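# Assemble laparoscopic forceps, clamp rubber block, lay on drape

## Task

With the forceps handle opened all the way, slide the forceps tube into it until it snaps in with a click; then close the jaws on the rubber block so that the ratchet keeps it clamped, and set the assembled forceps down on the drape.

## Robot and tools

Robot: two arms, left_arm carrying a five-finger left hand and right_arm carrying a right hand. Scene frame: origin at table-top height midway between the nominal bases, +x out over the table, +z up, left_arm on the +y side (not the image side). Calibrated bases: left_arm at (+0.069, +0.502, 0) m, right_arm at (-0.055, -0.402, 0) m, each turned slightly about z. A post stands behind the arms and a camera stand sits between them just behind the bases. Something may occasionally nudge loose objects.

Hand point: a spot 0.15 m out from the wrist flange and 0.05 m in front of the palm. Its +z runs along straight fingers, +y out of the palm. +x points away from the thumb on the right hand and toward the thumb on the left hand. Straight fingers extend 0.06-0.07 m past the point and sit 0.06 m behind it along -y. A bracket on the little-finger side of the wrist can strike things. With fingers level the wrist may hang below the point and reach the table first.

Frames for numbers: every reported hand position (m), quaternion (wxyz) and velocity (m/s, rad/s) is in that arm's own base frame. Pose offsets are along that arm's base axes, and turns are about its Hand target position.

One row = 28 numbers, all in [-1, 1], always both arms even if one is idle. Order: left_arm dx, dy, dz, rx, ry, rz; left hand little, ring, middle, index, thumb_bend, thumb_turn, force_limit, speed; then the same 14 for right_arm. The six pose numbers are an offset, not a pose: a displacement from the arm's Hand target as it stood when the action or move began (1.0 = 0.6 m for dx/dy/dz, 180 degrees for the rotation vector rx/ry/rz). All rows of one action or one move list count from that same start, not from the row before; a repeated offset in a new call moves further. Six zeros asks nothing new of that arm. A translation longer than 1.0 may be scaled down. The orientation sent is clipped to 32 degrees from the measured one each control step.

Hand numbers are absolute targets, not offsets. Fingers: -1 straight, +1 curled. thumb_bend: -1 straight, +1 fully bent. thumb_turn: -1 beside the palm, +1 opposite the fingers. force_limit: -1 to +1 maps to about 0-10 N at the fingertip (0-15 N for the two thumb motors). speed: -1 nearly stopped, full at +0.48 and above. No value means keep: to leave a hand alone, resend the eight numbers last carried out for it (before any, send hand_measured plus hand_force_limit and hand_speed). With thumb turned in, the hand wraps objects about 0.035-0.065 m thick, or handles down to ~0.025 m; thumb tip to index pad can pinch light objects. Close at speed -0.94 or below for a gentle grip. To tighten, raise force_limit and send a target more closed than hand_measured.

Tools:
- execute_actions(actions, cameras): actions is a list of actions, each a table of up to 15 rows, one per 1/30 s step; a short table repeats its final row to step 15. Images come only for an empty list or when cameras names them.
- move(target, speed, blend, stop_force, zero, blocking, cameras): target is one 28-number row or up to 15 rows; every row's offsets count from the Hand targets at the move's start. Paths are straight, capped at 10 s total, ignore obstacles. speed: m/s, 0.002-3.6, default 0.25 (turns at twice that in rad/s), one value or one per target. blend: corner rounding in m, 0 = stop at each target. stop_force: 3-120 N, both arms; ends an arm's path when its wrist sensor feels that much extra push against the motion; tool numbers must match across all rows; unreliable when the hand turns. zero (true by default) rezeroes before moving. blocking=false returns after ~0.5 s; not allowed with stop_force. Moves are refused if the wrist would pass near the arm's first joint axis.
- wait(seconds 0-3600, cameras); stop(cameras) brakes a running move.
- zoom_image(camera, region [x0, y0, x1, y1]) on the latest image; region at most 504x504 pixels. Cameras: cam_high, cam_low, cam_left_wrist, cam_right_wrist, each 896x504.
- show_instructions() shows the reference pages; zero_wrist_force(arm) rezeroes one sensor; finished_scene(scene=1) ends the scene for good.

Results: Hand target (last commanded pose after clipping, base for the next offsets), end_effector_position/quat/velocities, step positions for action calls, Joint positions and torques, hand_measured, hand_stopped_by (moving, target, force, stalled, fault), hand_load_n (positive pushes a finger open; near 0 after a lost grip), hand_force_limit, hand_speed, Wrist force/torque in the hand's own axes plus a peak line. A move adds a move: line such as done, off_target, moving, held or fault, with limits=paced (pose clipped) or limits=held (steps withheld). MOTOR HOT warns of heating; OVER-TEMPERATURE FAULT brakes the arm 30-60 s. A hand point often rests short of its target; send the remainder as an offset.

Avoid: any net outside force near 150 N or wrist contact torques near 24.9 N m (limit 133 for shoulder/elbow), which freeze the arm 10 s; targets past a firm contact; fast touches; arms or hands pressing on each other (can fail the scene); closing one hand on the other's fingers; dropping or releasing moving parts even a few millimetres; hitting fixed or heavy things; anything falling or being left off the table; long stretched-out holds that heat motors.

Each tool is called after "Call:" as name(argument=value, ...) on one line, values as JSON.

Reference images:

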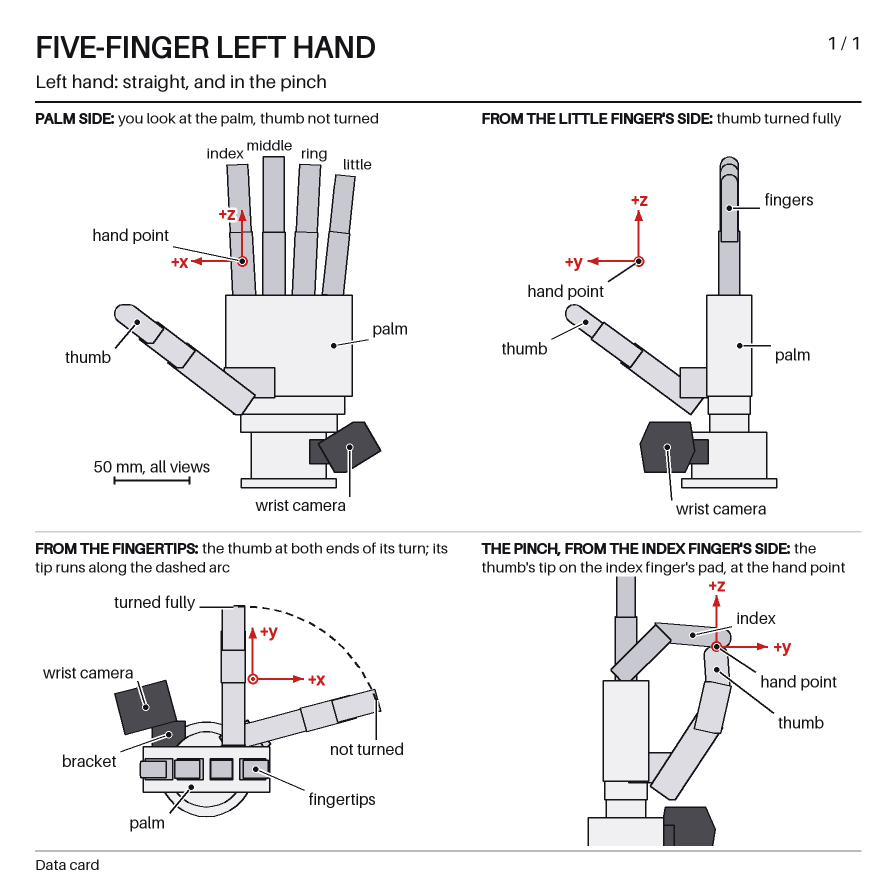

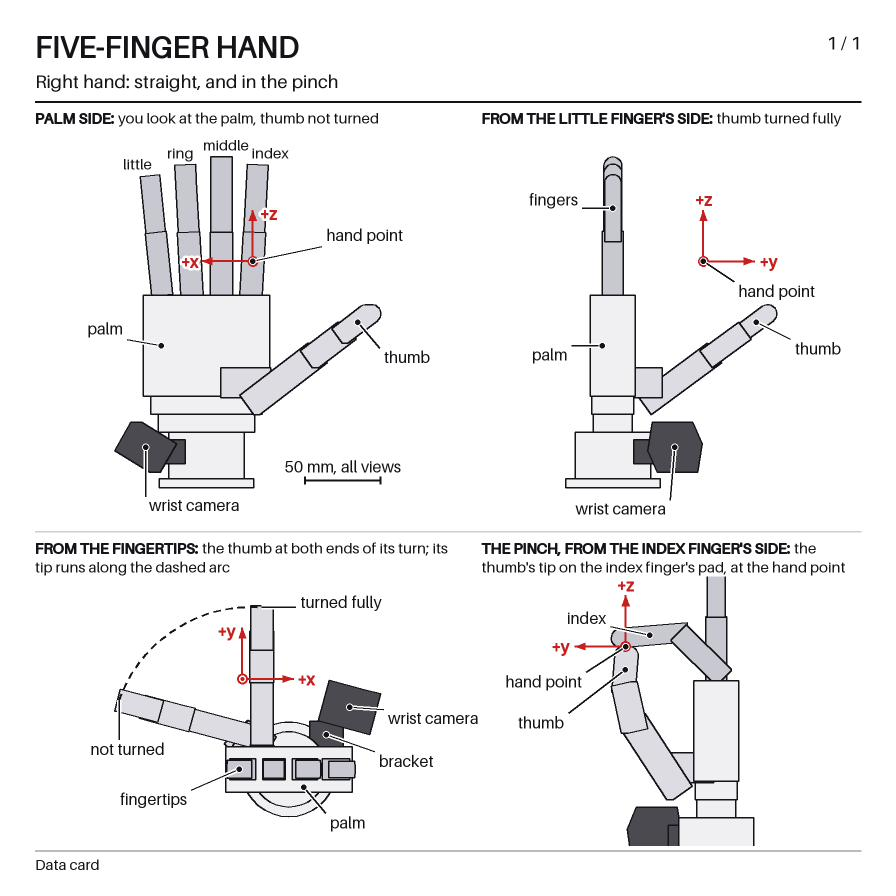

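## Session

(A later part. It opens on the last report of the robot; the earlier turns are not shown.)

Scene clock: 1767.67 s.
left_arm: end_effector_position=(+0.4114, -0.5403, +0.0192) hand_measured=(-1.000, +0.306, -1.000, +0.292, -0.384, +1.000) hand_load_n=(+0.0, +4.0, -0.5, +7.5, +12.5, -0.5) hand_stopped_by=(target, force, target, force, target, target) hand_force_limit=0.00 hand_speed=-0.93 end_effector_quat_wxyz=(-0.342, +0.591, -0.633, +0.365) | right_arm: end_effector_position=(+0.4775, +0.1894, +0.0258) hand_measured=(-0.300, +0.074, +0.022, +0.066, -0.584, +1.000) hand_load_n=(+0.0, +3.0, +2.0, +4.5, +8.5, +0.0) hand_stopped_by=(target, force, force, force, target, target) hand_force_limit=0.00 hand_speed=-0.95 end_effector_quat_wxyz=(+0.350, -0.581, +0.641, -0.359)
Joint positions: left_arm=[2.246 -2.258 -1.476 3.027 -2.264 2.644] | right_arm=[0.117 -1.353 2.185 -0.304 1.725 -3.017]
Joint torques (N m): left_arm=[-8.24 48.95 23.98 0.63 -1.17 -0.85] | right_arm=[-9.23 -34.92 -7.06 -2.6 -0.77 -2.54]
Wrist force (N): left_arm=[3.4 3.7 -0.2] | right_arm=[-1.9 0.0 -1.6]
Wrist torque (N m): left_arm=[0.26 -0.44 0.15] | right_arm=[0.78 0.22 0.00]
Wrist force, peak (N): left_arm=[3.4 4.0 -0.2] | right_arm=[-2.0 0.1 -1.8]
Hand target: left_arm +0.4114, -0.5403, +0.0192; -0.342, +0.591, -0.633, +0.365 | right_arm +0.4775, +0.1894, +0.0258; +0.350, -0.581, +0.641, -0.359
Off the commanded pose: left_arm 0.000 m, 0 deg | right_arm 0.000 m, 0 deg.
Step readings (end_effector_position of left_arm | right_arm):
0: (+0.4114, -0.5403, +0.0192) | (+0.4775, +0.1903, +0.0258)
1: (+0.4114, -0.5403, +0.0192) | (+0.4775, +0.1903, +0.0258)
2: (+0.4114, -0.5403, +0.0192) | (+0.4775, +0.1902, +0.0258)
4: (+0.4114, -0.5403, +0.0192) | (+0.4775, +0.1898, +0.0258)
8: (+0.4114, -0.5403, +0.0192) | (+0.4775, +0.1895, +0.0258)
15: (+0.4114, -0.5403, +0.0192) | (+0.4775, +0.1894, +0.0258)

Call:
move(target=[0,0,0,0,0,0,-1,0.8,-1,0.8,-0.38,1,0.0,-0.93,0,0.0015,0,0,0,0,-0.3,0.15,0.17,0.2,-0.58,1,0.0,-0.95], speed=0.005)

Call:
move(target=[0,0,0,0,0,0,-1,0.8,-1,0.8,-0.38,1,0.0,-0.93,0,0,0,0,0,0,-0.3,-0.2,-0.2,-0.2,-0.7,1,0.0,-0.8], speed=0.005, cameras=["cam_low","cam_right_wrist"])

Scene clock: 1807.57 s.
left_arm: end_effector_position=(+0.4114, -0.5403, +0.0192) hand_measured=(-1.000, +0.306, -1.000, +0.292, -0.384, +1.000) hand_load_n=(+0.0, +4.5, +0.0, +7.0, +13.0, -1.5) hand_stopped_by=(target, force, target, force, target, target) hand_force_limit=0.00 hand_speed=-0.93 end_effector_quat_wxyz=(-0.342, +0.591, -0.633, +0.365) | right_arm: end_effector_position=(+0.4775, +0.1903, +0.0258) hand_measured=(-0.300, +0.074, +0.022, +0.066, -0.584, +1.000) hand_load_n=(+0.0, +4.0, +2.0, +3.5, +8.0, -0.5) hand_stopped_by=(target, force, force, force, target, target) hand_force_limit=0.00 hand_speed=-0.95 end_effector_quat_wxyz=(+0.350, -0.581, +0.641, -0.359)
Joint positions: left_arm=[2.246 -2.258 -1.476 3.027 -2.264 2.644] | right_arm=[0.12 -1.352 2.184 -0.303 1.728 -3.015]
Joint torques (N m): left_arm=[-7.65 49.88 16.55 0.19 -0.69 -0.62] | right_arm=[9.85 -11.49 -19.72 1.96 0.27 2.48]
Wrist force (N): left_arm=[-5.1 3.7 0.2] | right_arm=[6.6 -0.8 -1.4]
Wrist torque (N m): left_arm=[0.24 -0.06 0.15] | right_arm=[0.72 -0.08 -0.14]
Wrist force, peak (N): left_arm=[-5.3 3.8 -0.1] | right_arm=[6.6 -0.8 -1.4]
Hand target: left_arm +0.4114, -0.5403, +0.0192; -0.342, +0.591, -0.633, +0.365 | right_arm +0.4775, +0.1903, +0.0258; +0.350, -0.581, +0.641, -0.359
Off the commanded pose: left_arm 0.000 m, 0 deg | right_arm 0.000 m, 0 deg.
move: done

Scene clock: 1808.33 s.
left_arm: end_effector_position=(+0.4114, -0.5403, +0.0192) hand_measured=(-1.000, +0.306, -1.000, +0.292, -0.384, +1.000) hand_load_n=(+0.0, +4.0, +0.0, +7.0, +13.0, -0.5) hand_stopped_by=(target, force, target, force, target, target) hand_force_limit=0.00 hand_speed=-0.93 end_effector_quat_wxyz=(-0.342, +0.591, -0.633, +0.365) | right_arm: end_effector_position=(+0.4775, +0.1903, +0.0258) hand_measured=(-0.300, -0.200, -0.200, -0.200, -0.700, +1.000) hand_load_n=(+0.0, +0.0, +0.5, +0.0, +0.0, +0.0) hand_stopped_by=(target, target, target, target, target, target) hand_force_limit=0.00 hand_speed=-0.80 end_effector_quat_wxyz=(+0.350, -0.581, +0.641, -0.359)
Joint positions: left_arm=[2.246 -2.258 -1.476 3.027 -2.264 2.644] | right_arm=[0.12 -1.352 2.184 -0.303 1.728 -3.015]
Joint torques (N m): left_arm=[-8.77 51.56 14.85 0.25 0.78 -0.59] | right_arm=[2.56 -11.97 -18.22 1.04 0.31 1.01]
Wrist force (N): left_arm=[1.2 3.0 -0.2] | right_arm=[-0.1 0.2 -1.6]
Wrist torque (N m): left_arm=[0.22 -0.39 0.09] | right_arm=[0.77 0.21 -0.16]
Wrist force, peak (N): left_arm=[-5.1 3.8 -0.1] | right_arm=[6.6 -0.9 -1.7]
Hand target: left_arm +0.4114, -0.5403, +0.0192; -0.342, +0.591, -0.633, +0.365 | right_arm +0.4775, +0.1903, +0.0258; +0.350, -0.581, +0.641, -0.359
Off the commanded pose: left_arm 0.000 m, 0 deg | right_arm 0.000 m, 0 deg.
move: done

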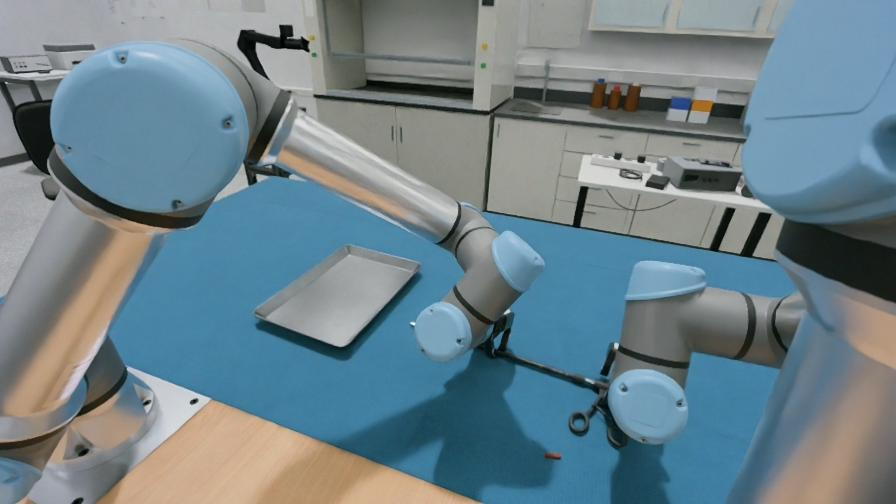

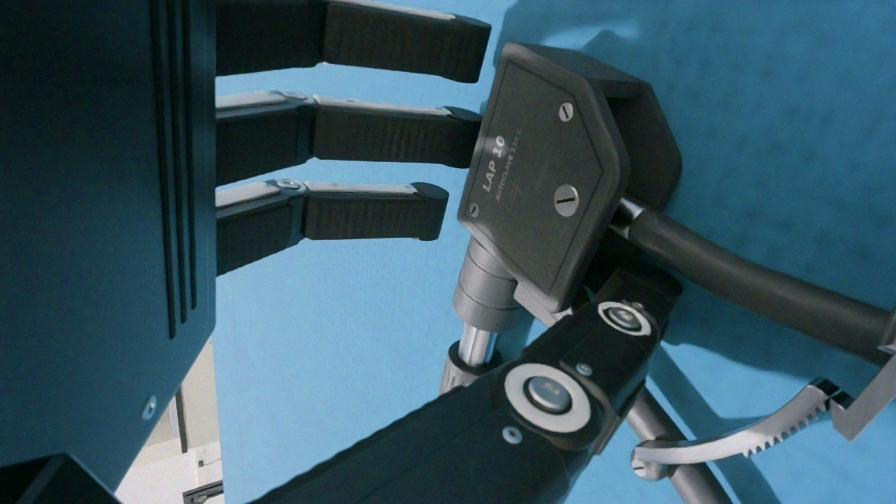

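Call:
move(target=[0,0,0,0,0,0,-1,0.8,-1,0.8,-0.38,1,0.0,-0.93,-0.003,0,0.25,0,0,0,-0.3,-0.2,-0.2,-0.2,-0.7,1,0.0,-0.8], speed=0.06, cameras=["cam_low","cam_right_wrist"])

Call:
zoom_image(camera="cam_low", region=[550, 350, 670, 450])

Scene clock: 1859.63 s.
left_arm: end_effector_position=(+0.4114, -0.5403, +0.0192) hand_measured=(-1.000, +0.306, -1.000, +0.292, -0.384, +1.000) hand_load_n=(+0.0, +4.5, +0.0, +6.5, +12.5, -1.0) hand_stopped_by=(target, force, target, force, target, target) hand_force_limit=0.00 hand_speed=-0.93 end_effector_quat_wxyz=(-0.342, +0.591, -0.633, +0.365) | right_arm: end_effector_position=(+0.4757, +0.1903, +0.1758) hand_measured=(-0.300, -0.200, -0.200, -0.200, -0.700, +1.000) hand_load_n=(+0.0, +0.0, +0.0, +0.0, +0.0, +0.0) hand_stopped_by=(target, target, target, target, target, target) hand_force_limit=0.00 hand_speed=-0.80 end_effector_quat_wxyz=(+0.350, -0.581, +0.641, -0.359)
Joint positions: left_arm=[2.246 -2.258 -1.476 3.027 -2.264 2.644] | right_arm=[0.121 -1.589 1.981 0.136 1.728 -3.015]
Joint torques (N m): left_arm=[-9.89 50.06 8.59 -0.29 0.73 -0.4] | right_arm=[4.91 -29.53 -23.45 2.26 1.63 2.17]
Wrist force (N): left_arm=[0.7 3.2 -0.1] | right_arm=[-0.2 -0.1 -1.7]
Wrist torque (N m): left_arm=[0.24 -0.34 0.06] | right_arm=[0.74 0.23 -0.16]
Wrist force, peak (N): left_arm=[0.8 3.3 0.1] | right_arm=[-0.1 -0.8 -2.0]
Hand target: left_arm +0.4114, -0.5403, +0.0192; -0.342, +0.591, -0.633, +0.365 | right_arm +0.4757, +0.1903, +0.1758; +0.350, -0.581, +0.641, -0.359
Off the commanded pose: left_arm 0.000 m, 0 deg | right_arm 0.000 m, 0 deg.
move: done

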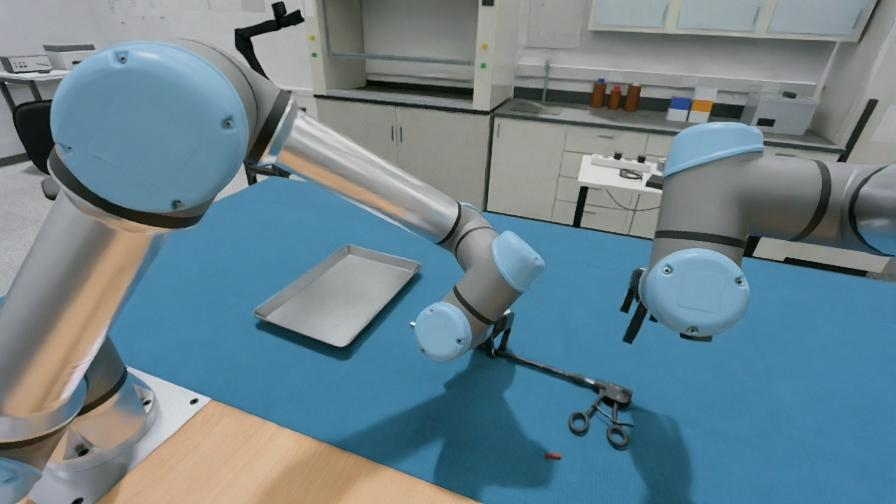

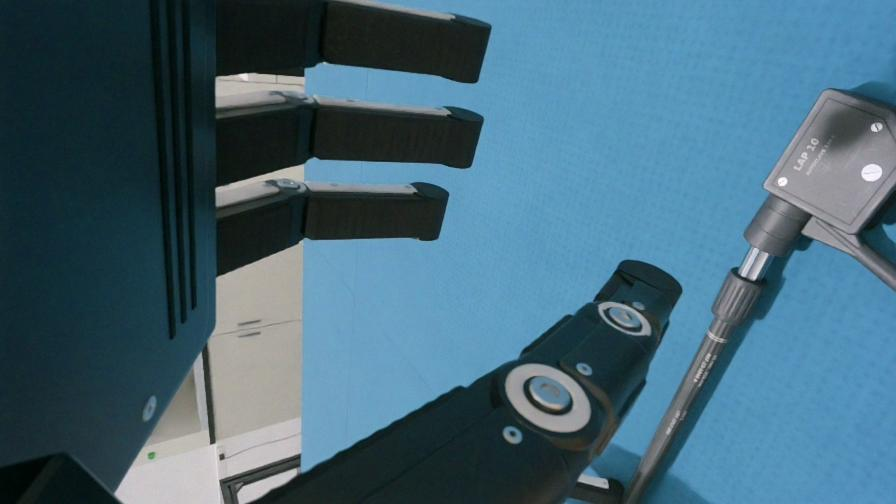

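Scaled by 4.200 from the camera's image (finer frame: 1280x720).

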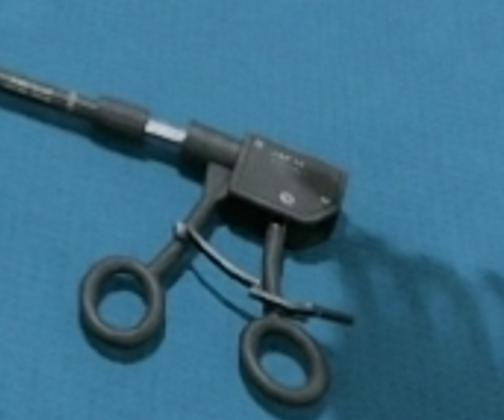

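Call:
zoom_image(camera="cam_right_wrist", region=[640, 60, 896, 380])

Call:
wait(seconds=0.1, cameras=["cam_high"])

Call:
zoom_image(camera="cam_high", region=[470, 130, 560, 220])

Scaled by 1.575 from the camera's image (finer frame: 1280x720).

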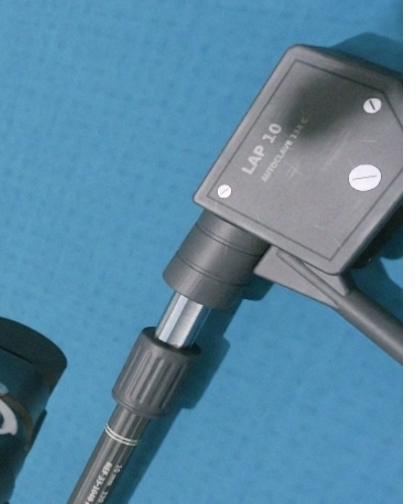

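Scene clock: 1864.60 s.
left_arm: end_effector_position=(+0.4114, -0.5403, +0.0192) hand_measured=(-1.000, +0.306, -1.000, +0.292, -0.384, +1.000) hand_load_n=(+0.0, +4.0, +0.0, +7.0, +13.0, -0.5) hand_stopped_by=(target, force, target, force, target, target) hand_force_limit=0.00 hand_speed=-0.93 end_effector_quat_wxyz=(-0.342, +0.591, -0.633, +0.365) | right_arm: end_effector_position=(+0.4757, +0.1903, +0.1758) hand_measured=(-0.300, -0.200, -0.200, -0.200, -0.700, +1.000) hand_load_n=(+0.0, +0.0, +0.0, +0.0, +0.0, +0.0) hand_stopped_by=(target, target, target, target, target, target) hand_force_limit=0.00 hand_speed=-0.80 end_effector_quat_wxyz=(+0.350, -0.581, +0.641, -0.359)
Joint positions: left_arm=[2.246 -2.258 -1.476 3.027 -2.264 2.644] | right_arm=[0.12 -1.589 1.981 0.136 1.728 -3.015]
Joint torques (N m): left_arm=[-8.96 50.65 8.39 -0.29 1.01 -0.12] | right_arm=[-6.86 -29.17 -24.34 1.99 1.63 2.22]
Wrist force (N): left_arm=[0.9 3.0 0.0] | right_arm=[-0.1 -0.2 -1.8]
Wrist torque (N m): left_arm=[0.20 -0.37 0.08] | right_arm=[0.72 0.21 -0.15]
Wrist force, peak (N): left_arm=[0.8 3.4 -0.1] | right_arm=[-0.3 -0.4 -2.0]
Hand target: left_arm +0.4114, -0.5403, +0.0192; -0.342, +0.591, -0.633, +0.365 | right_arm +0.4757, +0.1903, +0.1758; +0.350, -0.581, +0.641, -0.359
Off the commanded pose: left_arm 0.000 m, 0 deg | right_arm 0.000 m, 0 deg.
wait: 0.10 s; at rest from the start

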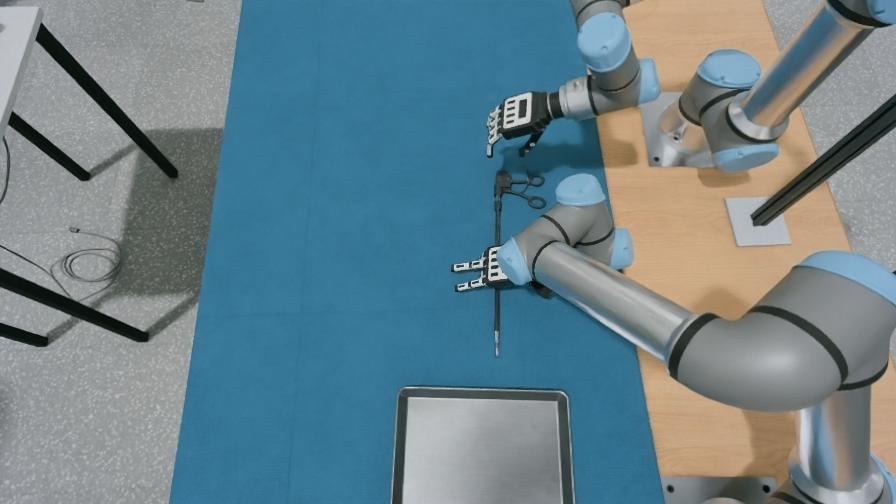

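Scaled by 5.600 from the camera's image (finer frame: 1280x720).

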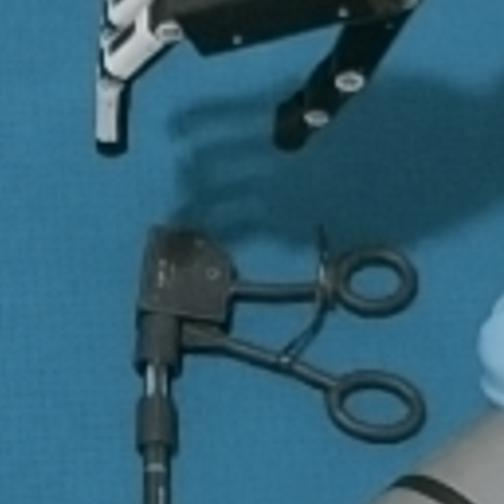

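Call:
zoom_image(camera="cam_high", region=[485, 165, 515, 215])

Call:
zoom_image(camera="cam_high", region=[515, 165, 555, 215])

Scaled by 10.080 from the camera's image (finer frame: 1280x720).

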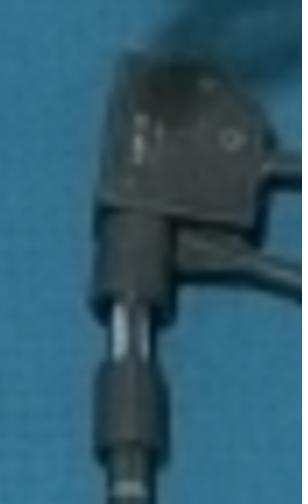

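Scaled by 10.080 from the camera's image (finer frame: 1280x720).

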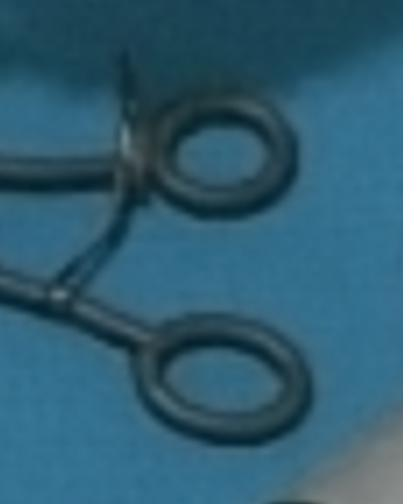

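Call:
move(target=[0,0,0,0,0,0,-1,0.8,-1,0.8,-0.38,1,0.0,-0.93,0.0288,-0.0672,0.107,0.2607,0.2540,-0.4217,-1,-1,-1,-1,-1,-1,0.0,-0.3], speed=0.15, cameras=["cam_low","cam_high","cam_right_wrist"])

Scene clock: 1911.40 s.
left_arm: end_effector_position=(+0.4114, -0.5403, +0.0192) hand_measured=(-1.000, +0.306, -1.000, +0.292, -0.384, +1.000) hand_load_n=(+0.0, +4.0, -0.5, +7.0, +13.0, -1.0) hand_stopped_by=(target, force, target, force, target, target) hand_force_limit=0.00 hand_speed=-0.93 end_effector_quat_wxyz=(-0.342, +0.591, -0.633, +0.365) | right_arm: end_effector_position=(+0.4929, +0.1500, +0.2400) hand_measured=(-1.000, -1.000, -1.000, -1.000, -1.000, -1.000) hand_load_n=(+0.0, +0.0, +0.0, +0.0, +0.0, +0.0) hand_stopped_by=(target, target, target, target, target, target) hand_force_limit=0.00 hand_speed=-0.30 end_effector_quat_wxyz=(+0.000, +0.000, +1.000, +0.000)
Joint positions: left_arm=[2.246 -2.258 -1.476 3.027 -2.264 2.644] | right_arm=[-0.096 -1.174 1.339 1.406 1.57 -1.667]
Joint torques (N m): left_arm=[-9.48 51.1 8.01 -1.08 0.99 0.22] | right_arm=[-8.54 -23.54 -23.24 4.75 -1.49 2.15]
Wrist force (N): left_arm=[0.9 3.0 0.1] | right_arm=[0.2 0.2 -2.1]
Wrist torque (N m): left_arm=[0.21 -0.36 0.08] | right_arm=[0.32 0.25 -0.14]
Wrist force, peak (N): left_arm=[0.9 3.4 0.0] | right_arm=[-0.1 -0.2 -2.6]
Hand target: left_arm +0.4114, -0.5403, +0.0192; -0.342, +0.591, -0.633, +0.365 | right_arm +0.4929, +0.1500, +0.2400; +0.000, +0.000, +1.000, +0.000
Off the commanded pose: left_arm 0.000 m, 0 deg | right_arm 0.000 m, 0 deg.
move: done
Images, in order (width x height): cam_high 896x504, cam_low 896x504, cam_right_wrist 896x504.

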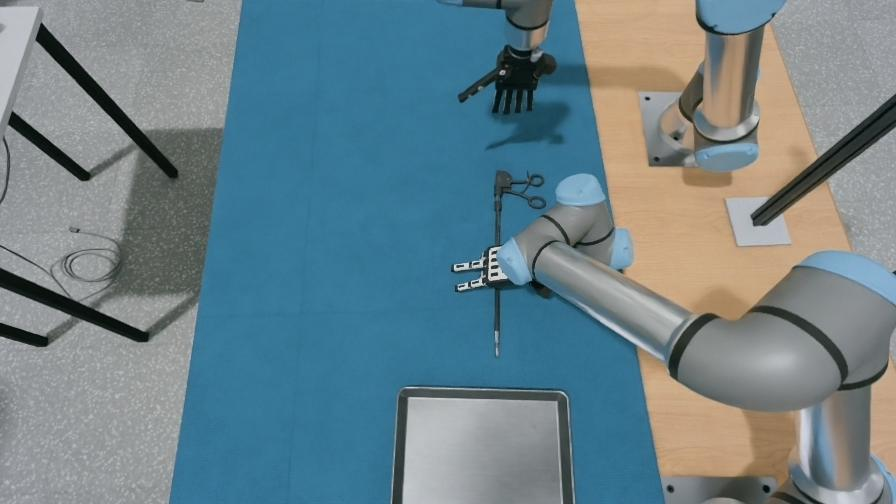

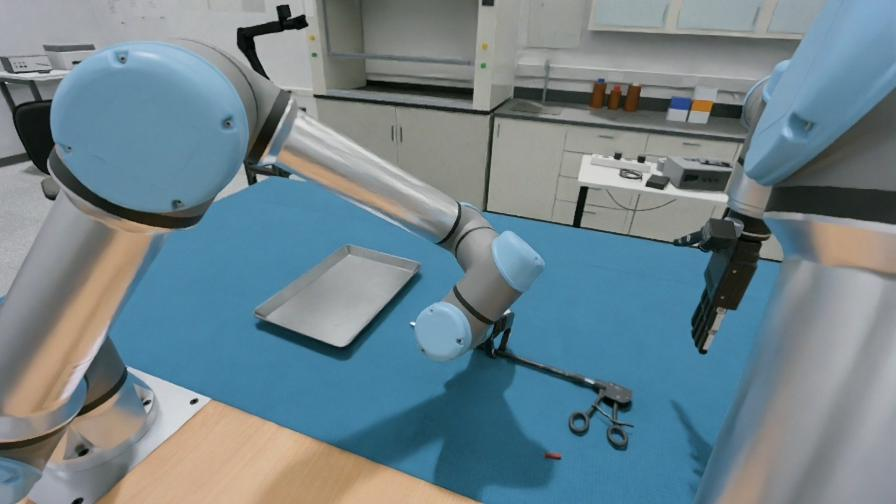

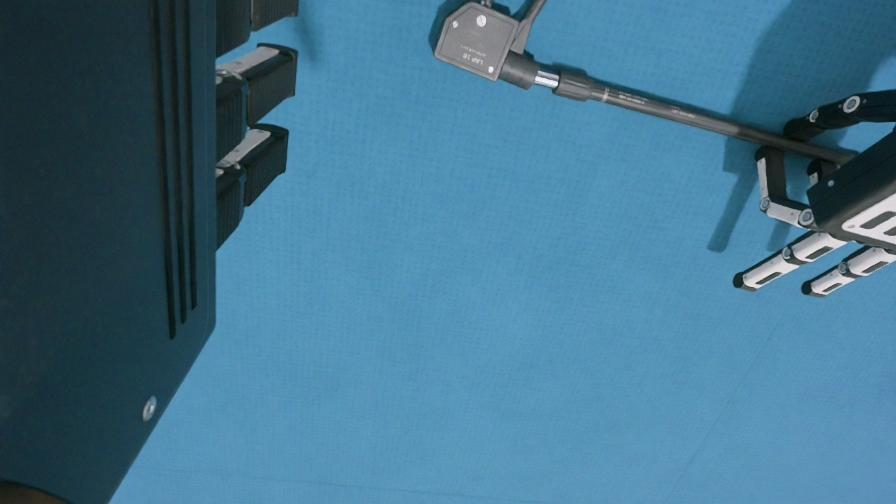

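Call:
move(target=[0,0,0,0,0,0,-1,0.8,-1,0.8,-0.38,1,0.0,-0.93,0,0.0238,-0.2617,0,0,0,-1,-1,-1,-1,-1,-1,0.0,-0.3], speed=0.06, stop_force=5, cameras=["cam_low","cam_high","cam_right_wrist"])

Call:
zoom_image(camera="cam_high", region=[470, 130, 560, 220])

Call:
zoom_image(camera="cam_low", region=[560, 300, 700, 440])

Scene clock: 1921.70 s.
left_arm: end_effector_position=(+0.4114, -0.5403, +0.0192) hand_measured=(-1.000, +0.306, -1.000, +0.292, -0.384, +1.000) hand_load_n=(+0.0, +4.0, +0.0, +7.0, +13.0, -1.0) hand_stopped_by=(target, force, target, force, target, target) hand_force_limit=0.00 hand_speed=-0.93 end_effector_quat_wxyz=(-0.342, +0.591, -0.633, +0.365) | right_arm: end_effector_position=(+0.4929, +0.1642, +0.0830) hand_measured=(-1.000, -1.000, -1.000, -1.000, -1.000, -1.000) hand_load_n=(+0.0, +0.0, +0.0, +0.0, +0.0, +0.0) hand_stopped_by=(target, target, target, target, target, target) hand_force_limit=0.00 hand_speed=-0.30 end_effector_quat_wxyz=(+0.000, +0.000, +1.000, +0.000)
Joint positions: left_arm=[2.246 -2.258 -1.476 3.027 -2.264 2.644] | right_arm=[-0.064 -1.042 1.566 1.047 1.57 -1.636]
Joint torques (N m): left_arm=[-9.9 51.34 8.23 -1.31 0.77 0.69] | right_arm=[6.75 -26.23 -8.66 -0.04 -1.3 2.18]
Wrist force (N): left_arm=[1.0 3.0 -0.1] | right_arm=[0.0 0.3 -2.2]
Wrist torque (N m): left_arm=[0.22 -0.37 0.07] | right_arm=[0.35 0.26 -0.14]
Wrist force, peak (N): left_arm=[1.1 3.3 -0.5] | right_arm=[0.3 0.1 -2.9]
Hand target: left_arm +0.4114, -0.5403, +0.0192; -0.342, +0.591, -0.633, +0.365 | right_arm +0.4929, +0.1642, +0.0830; +0.000, +0.000, +1.000, +0.000
Off the commanded pose: left_arm 0.000 m, 0 deg | right_arm 0.000 m, 0 deg.
move: done
Images, in order (width x height): cam_high 896x504, cam_low 896x504, cam_right_wrist 896x504.

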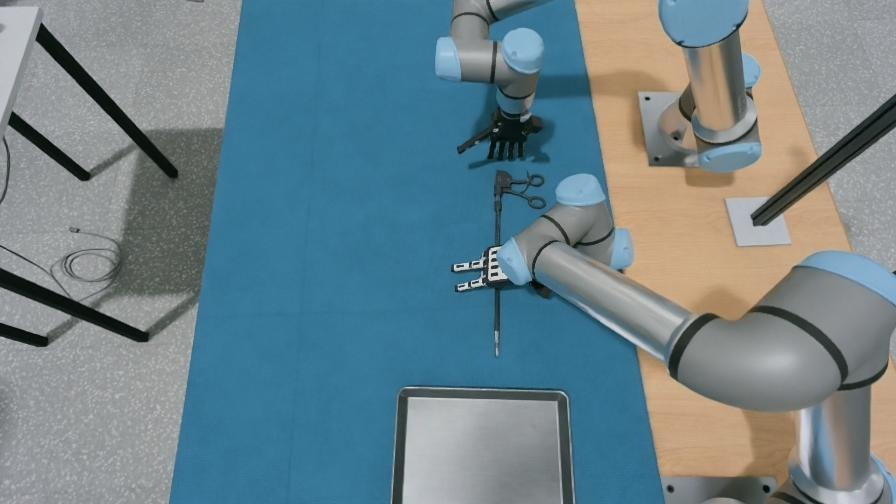

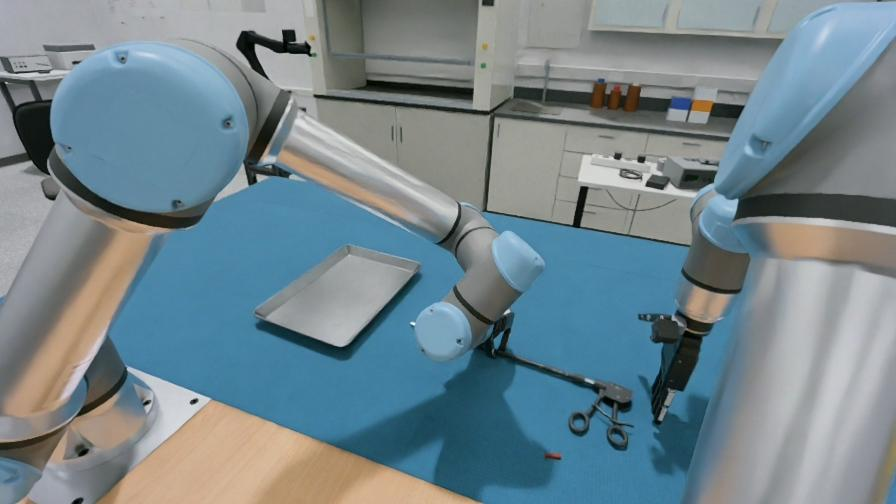

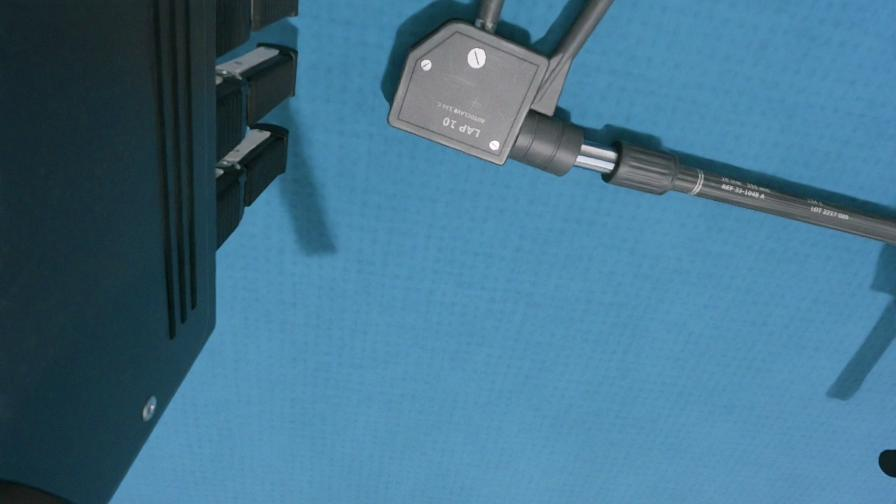

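Scaled by 5.600 from the camera's image (finer frame: 1280x720).

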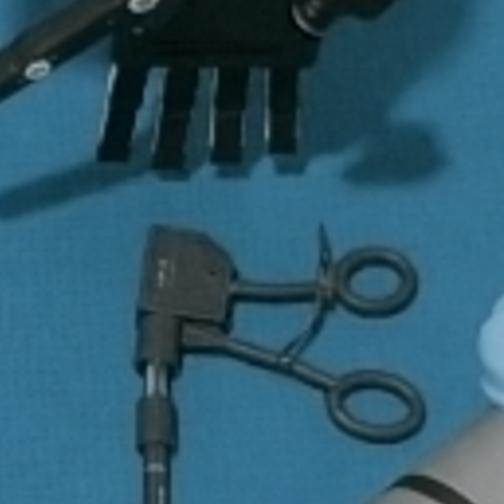

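Scaled by 3.600 from the camera's image (finer frame: 1280x720).

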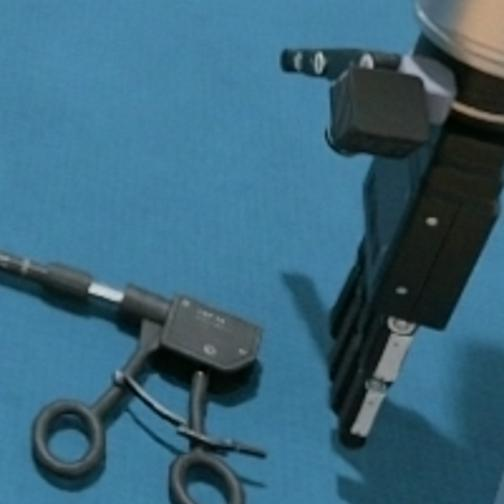

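Call:
zoom_image(camera="cam_right_wrist", region=[370, 0, 720, 220])

Scaled by 1.440 from the camera's image (finer frame: 1280x720).

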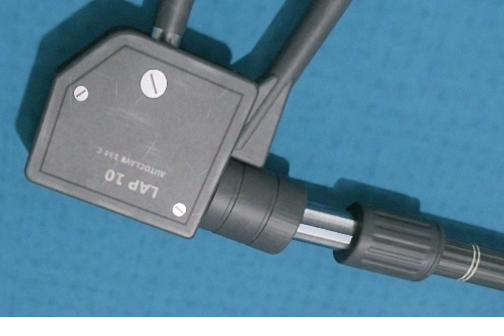

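Call:
move(target=[0,0,0,0,0,0,-1,0.8,-1,0.8,-0.38,1,0.0,-0.93,0.0057,0.0367,-0.0083,0,0,0,-1,-1,-1,-1,-1,-1,0.0,-0.3], speed=0.03, stop_force=4, cameras=["cam_low","cam_high","cam_right_wrist"])

Call:
zoom_image(camera="cam_high", region=[470, 130, 560, 220])

Call:
zoom_image(camera="cam_low", region=[560, 340, 700, 450])

Scene clock: 1989.87 s.
left_arm: end_effector_position=(+0.4114, -0.5403, +0.0192) hand_measured=(-1.000, +0.306, -1.000, +0.292, -0.384, +1.000) hand_load_n=(+0.0, +4.0, +0.0, +7.0, +13.0, -0.5) hand_stopped_by=(target, force, target, force, target, target) hand_force_limit=0.00 hand_speed=-0.93 end_effector_quat_wxyz=(-0.342, +0.591, -0.633, +0.365) | right_arm: end_effector_position=(+0.4964, +0.1863, +0.0780) hand_measured=(-1.000, -1.000, -1.000, -1.000, -1.000, -1.000) hand_load_n=(+0.0, +0.0, +0.0, +0.0, +0.0, +0.0) hand_stopped_by=(target, target, target, target, target, target) hand_force_limit=0.00 hand_speed=-0.30 end_effector_quat_wxyz=(+0.000, +0.000, +1.000, +0.000)
Joint positions: left_arm=[2.246 -2.258 -1.476 3.027 -2.264 2.644] | right_arm=[-0.016 -1.018 1.54 1.047 1.57 -1.587]
Joint torques (N m): left_arm=[-9.04 51.59 9.43 -1.71 0.52 0.89] | right_arm=[6.92 -26.95 -20.96 4.65 1.09 2.15]
Wrist force (N): left_arm=[1.1 2.9 0.2] | right_arm=[0.1 0.6 -2.3]
Wrist torque (N m): left_arm=[0.18 -0.38 0.09] | right_arm=[0.40 0.27 -0.13]
Wrist force, peak (N): left_arm=[0.9 3.3 0.3] | right_arm=[0.4 0.2 -2.6]
Hand target: left_arm +0.4114, -0.5403, +0.0192; -0.342, +0.591, -0.633, +0.365 | right_arm +0.4964, +0.1863, +0.0780; +0.000, +0.000, +1.000, +0.000
Off the commanded pose: left_arm 0.000 m, 0 deg | right_arm 0.000 m, 0 deg.
move: done
Images, in order (width x height): cam_high 896x504, cam_low 896x504, cam_right_wrist 896x504.

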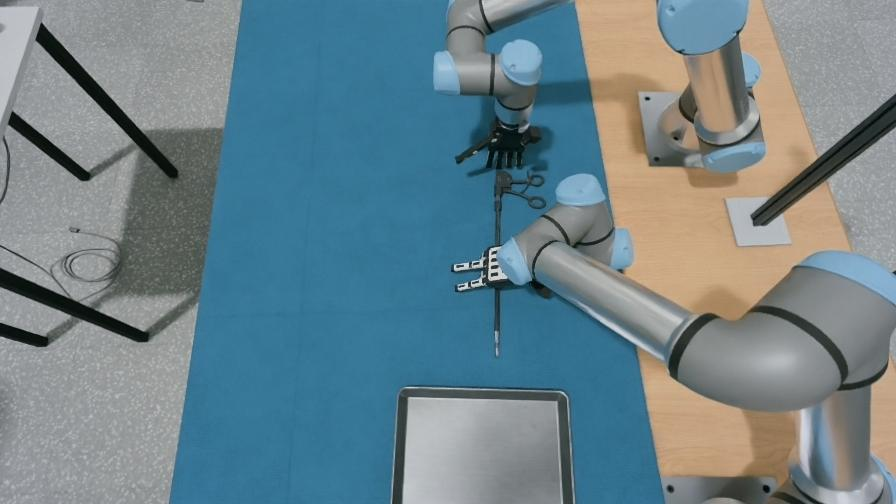

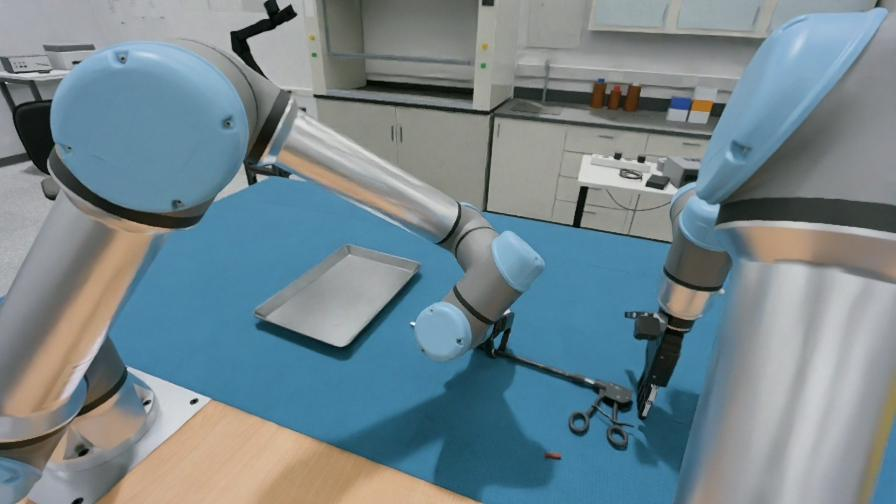

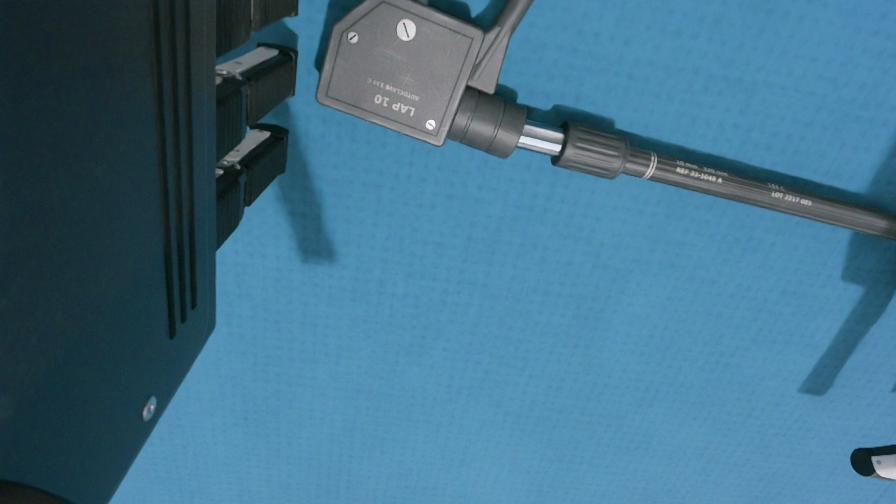

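Scaled by 5.600 from the camera's image (finer frame: 1280x720).

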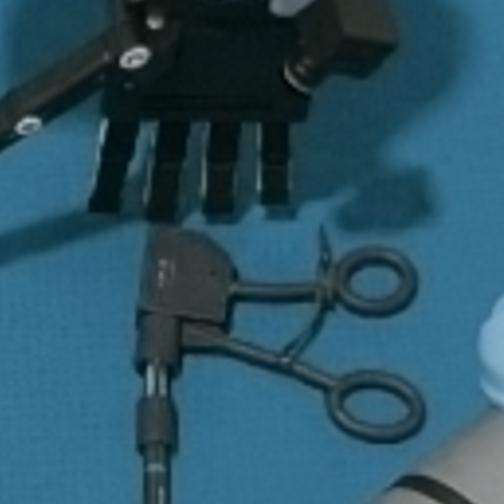

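Scaled by 3.600 from the camera's image (finer frame: 1280x720).

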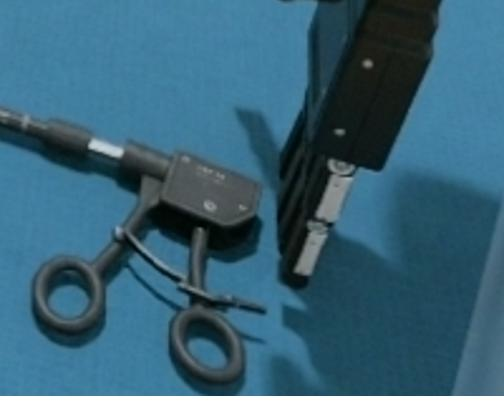

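Call:
move(target=[0,0,0,0,0,0,-1,0.8,-1,0.8,-0.38,1,0.0,-0.93,0.0003,0.02,0,0,0,0,-1,-1,-1,-1,-1,-1,0.0,-0.3], speed=0.006, stop_force=3, cameras=["cam_high","cam_right_wrist"])

Call:
zoom_image(camera="cam_right_wrist", region=[280, 0, 680, 220])

Scene clock: 2000.90 s.
left_arm: end_effector_position=(+0.4114, -0.5403, +0.0192) hand_measured=(-1.000, +0.306, -1.000, +0.292, -0.384, +1.000) hand_load_n=(+0.0, +5.0, +0.0, +6.5, +13.0, -1.0) hand_stopped_by=(target, force, target, force, target, target) hand_force_limit=0.00 hand_speed=-0.93 end_effector_quat_wxyz=(-0.342, +0.591, -0.633, +0.365) | right_arm: end_effector_position=(+0.4965, +0.1944, +0.0780) hand_measured=(-1.000, -1.000, -1.000, -1.000, -1.000, -1.000) hand_load_n=(+0.0, +0.0, +0.5, +0.0, +0.0, +0.0) hand_stopped_by=(target, target, target, target, target, target) hand_force_limit=0.00 hand_speed=-0.30 end_effector_quat_wxyz=(+0.000, +0.000, +1.000, +0.000)
Joint positions: left_arm=[2.246 -2.258 -1.476 3.027 -2.264 2.644] | right_arm=[0.002 -1.013 1.532 1.051 1.57 -1.57]
Joint torques (N m): left_arm=[-9.14 49.44 7.64 -2.18 0.89 1.16] | right_arm=[-7.49 -49.72 -8.66 0.17 -1.73 -2.37]
Wrist force (N): left_arm=[-0.7 3.4 -0.1] | right_arm=[0.2 -1.1 -2.7]
Wrist torque (N m): left_arm=[0.24 -0.26 0.10] | right_arm=[0.47 0.24 -0.12]
Wrist force, peak (N): left_arm=[-3.2 3.3 -0.3] | right_arm=[0.0 -4.2 -2.6]
Hand target: left_arm +0.4114, -0.5403, +0.0192; -0.342, +0.591, -0.633, +0.365 | right_arm +0.4965, +0.1944, +0.0780; +0.000, +0.000, +1.000, +0.000 (not the last commanded pose)
Off the commanded pose: left_arm 0.000 m, 0 deg | right_arm 0.004 m, 0 deg.
move: contact (right_arm)

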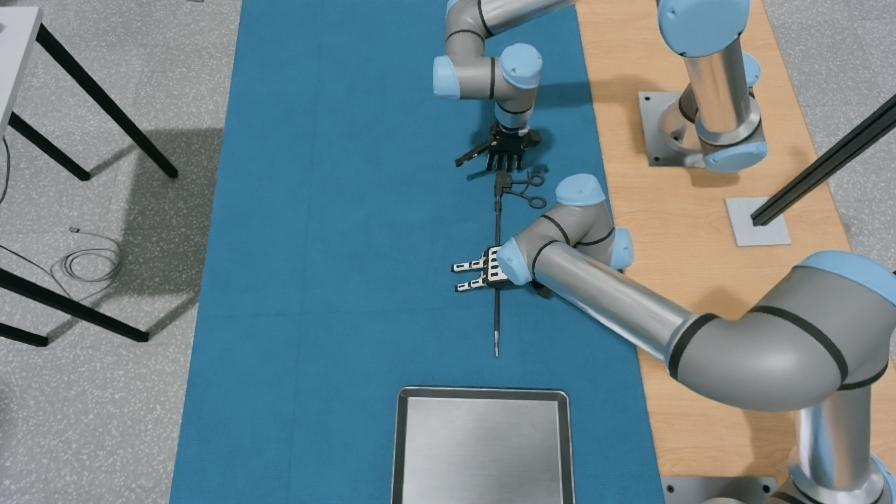

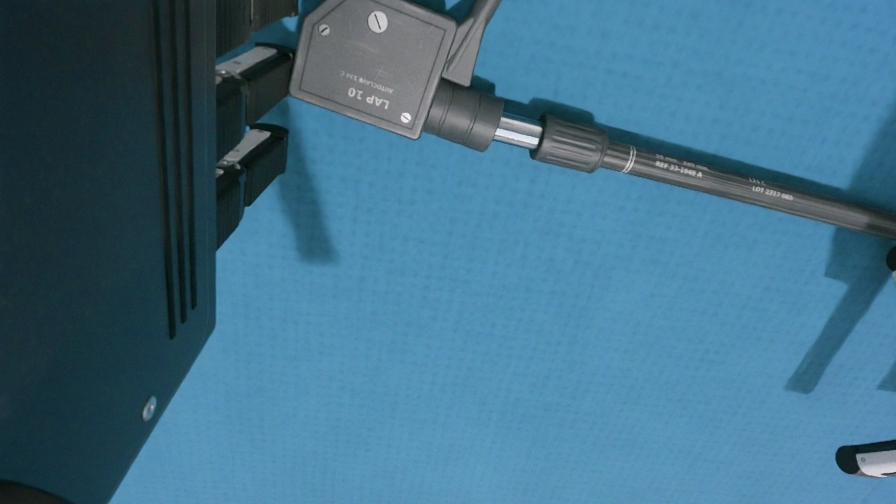

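Scaled by 1.260 from the camera's image (finer frame: 1280x720).

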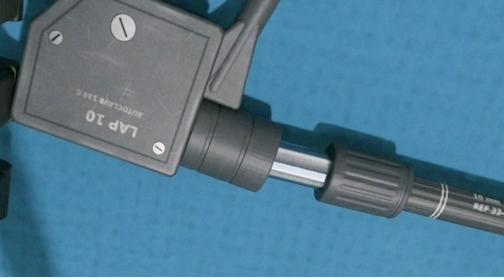

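Call:
move(target=[0,0,0,0,0,0,-1,0.8,-1,0.8,-0.38,1,0.0,-0.93,0.0002,0.0083,0,0,0,0,-1,-1,-1,-1,-1,-1,0.0,-0.3], speed=0.004, stop_force=7, zero=false, cameras=["cam_high","cam_right_wrist"])

Call:
zoom_image(camera="cam_right_wrist", region=[280, 0, 680, 220])

Scene clock: 2007.37 s.
left_arm: end_effector_position=(+0.4114, -0.5403, +0.0192) hand_measured=(-1.000, +0.306, -1.000, +0.292, -0.384, +1.000) hand_load_n=(+0.0, +7.0, +0.0, +3.5, +13.5, -2.5) hand_stopped_by=(target, force, target, force, target, target) hand_force_limit=0.00 hand_speed=-0.93 end_effector_quat_wxyz=(-0.342, +0.591, -0.633, +0.365) | right_arm: end_effector_position=(+0.4966, +0.1993, +0.0780) hand_measured=(-1.000, -1.000, -1.000, -1.000, -1.000, -1.000) hand_load_n=(+0.0, +0.0, +1.0, +0.0, +0.0, +0.0) hand_stopped_by=(target, target, target, target, target, target) hand_force_limit=0.00 hand_speed=-0.30 end_effector_quat_wxyz=(+0.000, +0.000, +1.000, +0.000)
Joint positions: left_arm=[2.246 -2.258 -1.476 3.027 -2.264 2.644] | right_arm=[0.012 -1.009 1.527 1.053 1.57 -1.559]
Joint torques (N m): left_arm=[-9.21 50.32 9.14 -1.08 0.81 1.33] | right_arm=[8.88 -26.37 -20.34 4.82 -1.49 2.21]
Wrist force (N): left_arm=[-3.1 5.1 -0.6] | right_arm=[-1.0 -5.5 -3.1]
Wrist torque (N m): left_arm=[0.35 -0.12 0.35] | right_arm=[0.41 0.27 -0.31]
Wrist force, peak (N): left_arm=[-3.5 5.2 -0.8] | right_arm=[-0.9 -5.8 -3.6]
Hand target: left_arm +0.4114, -0.5403, +0.0192; -0.342, +0.591, -0.633, +0.365 | right_arm +0.4966, +0.1993, +0.0780; +0.000, +0.000, +1.000, +0.000
Off the commanded pose: left_arm 0.000 m, 0 deg | right_arm 0.000 m, 0 deg.
move: done

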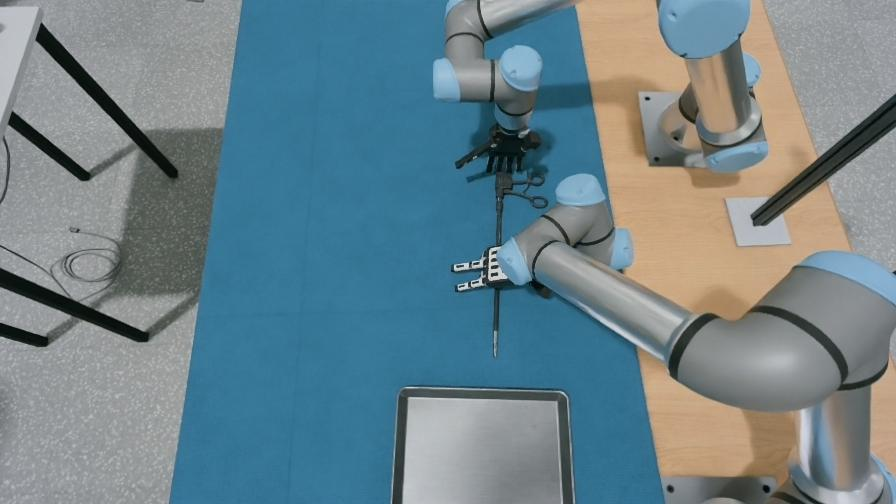

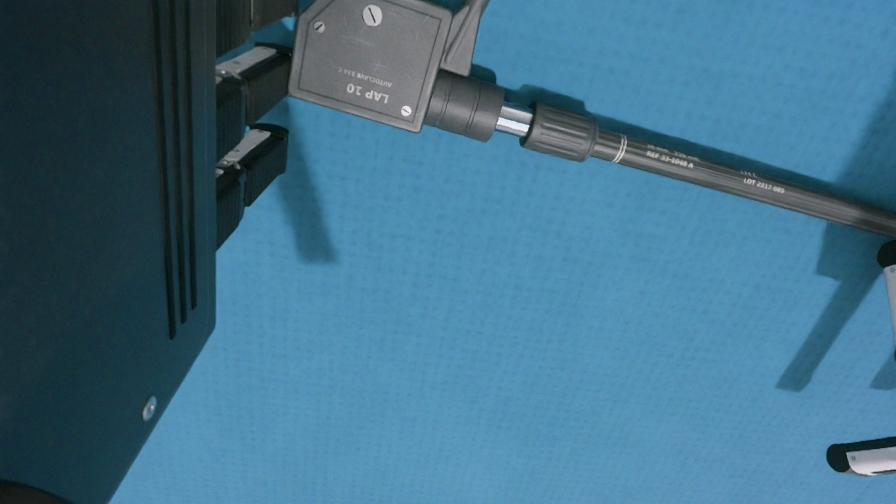

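Scaled by 1.260 from the camera's image (finer frame: 1280x720).

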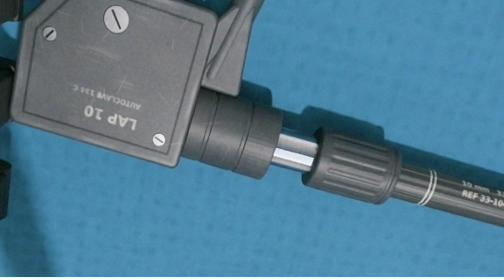

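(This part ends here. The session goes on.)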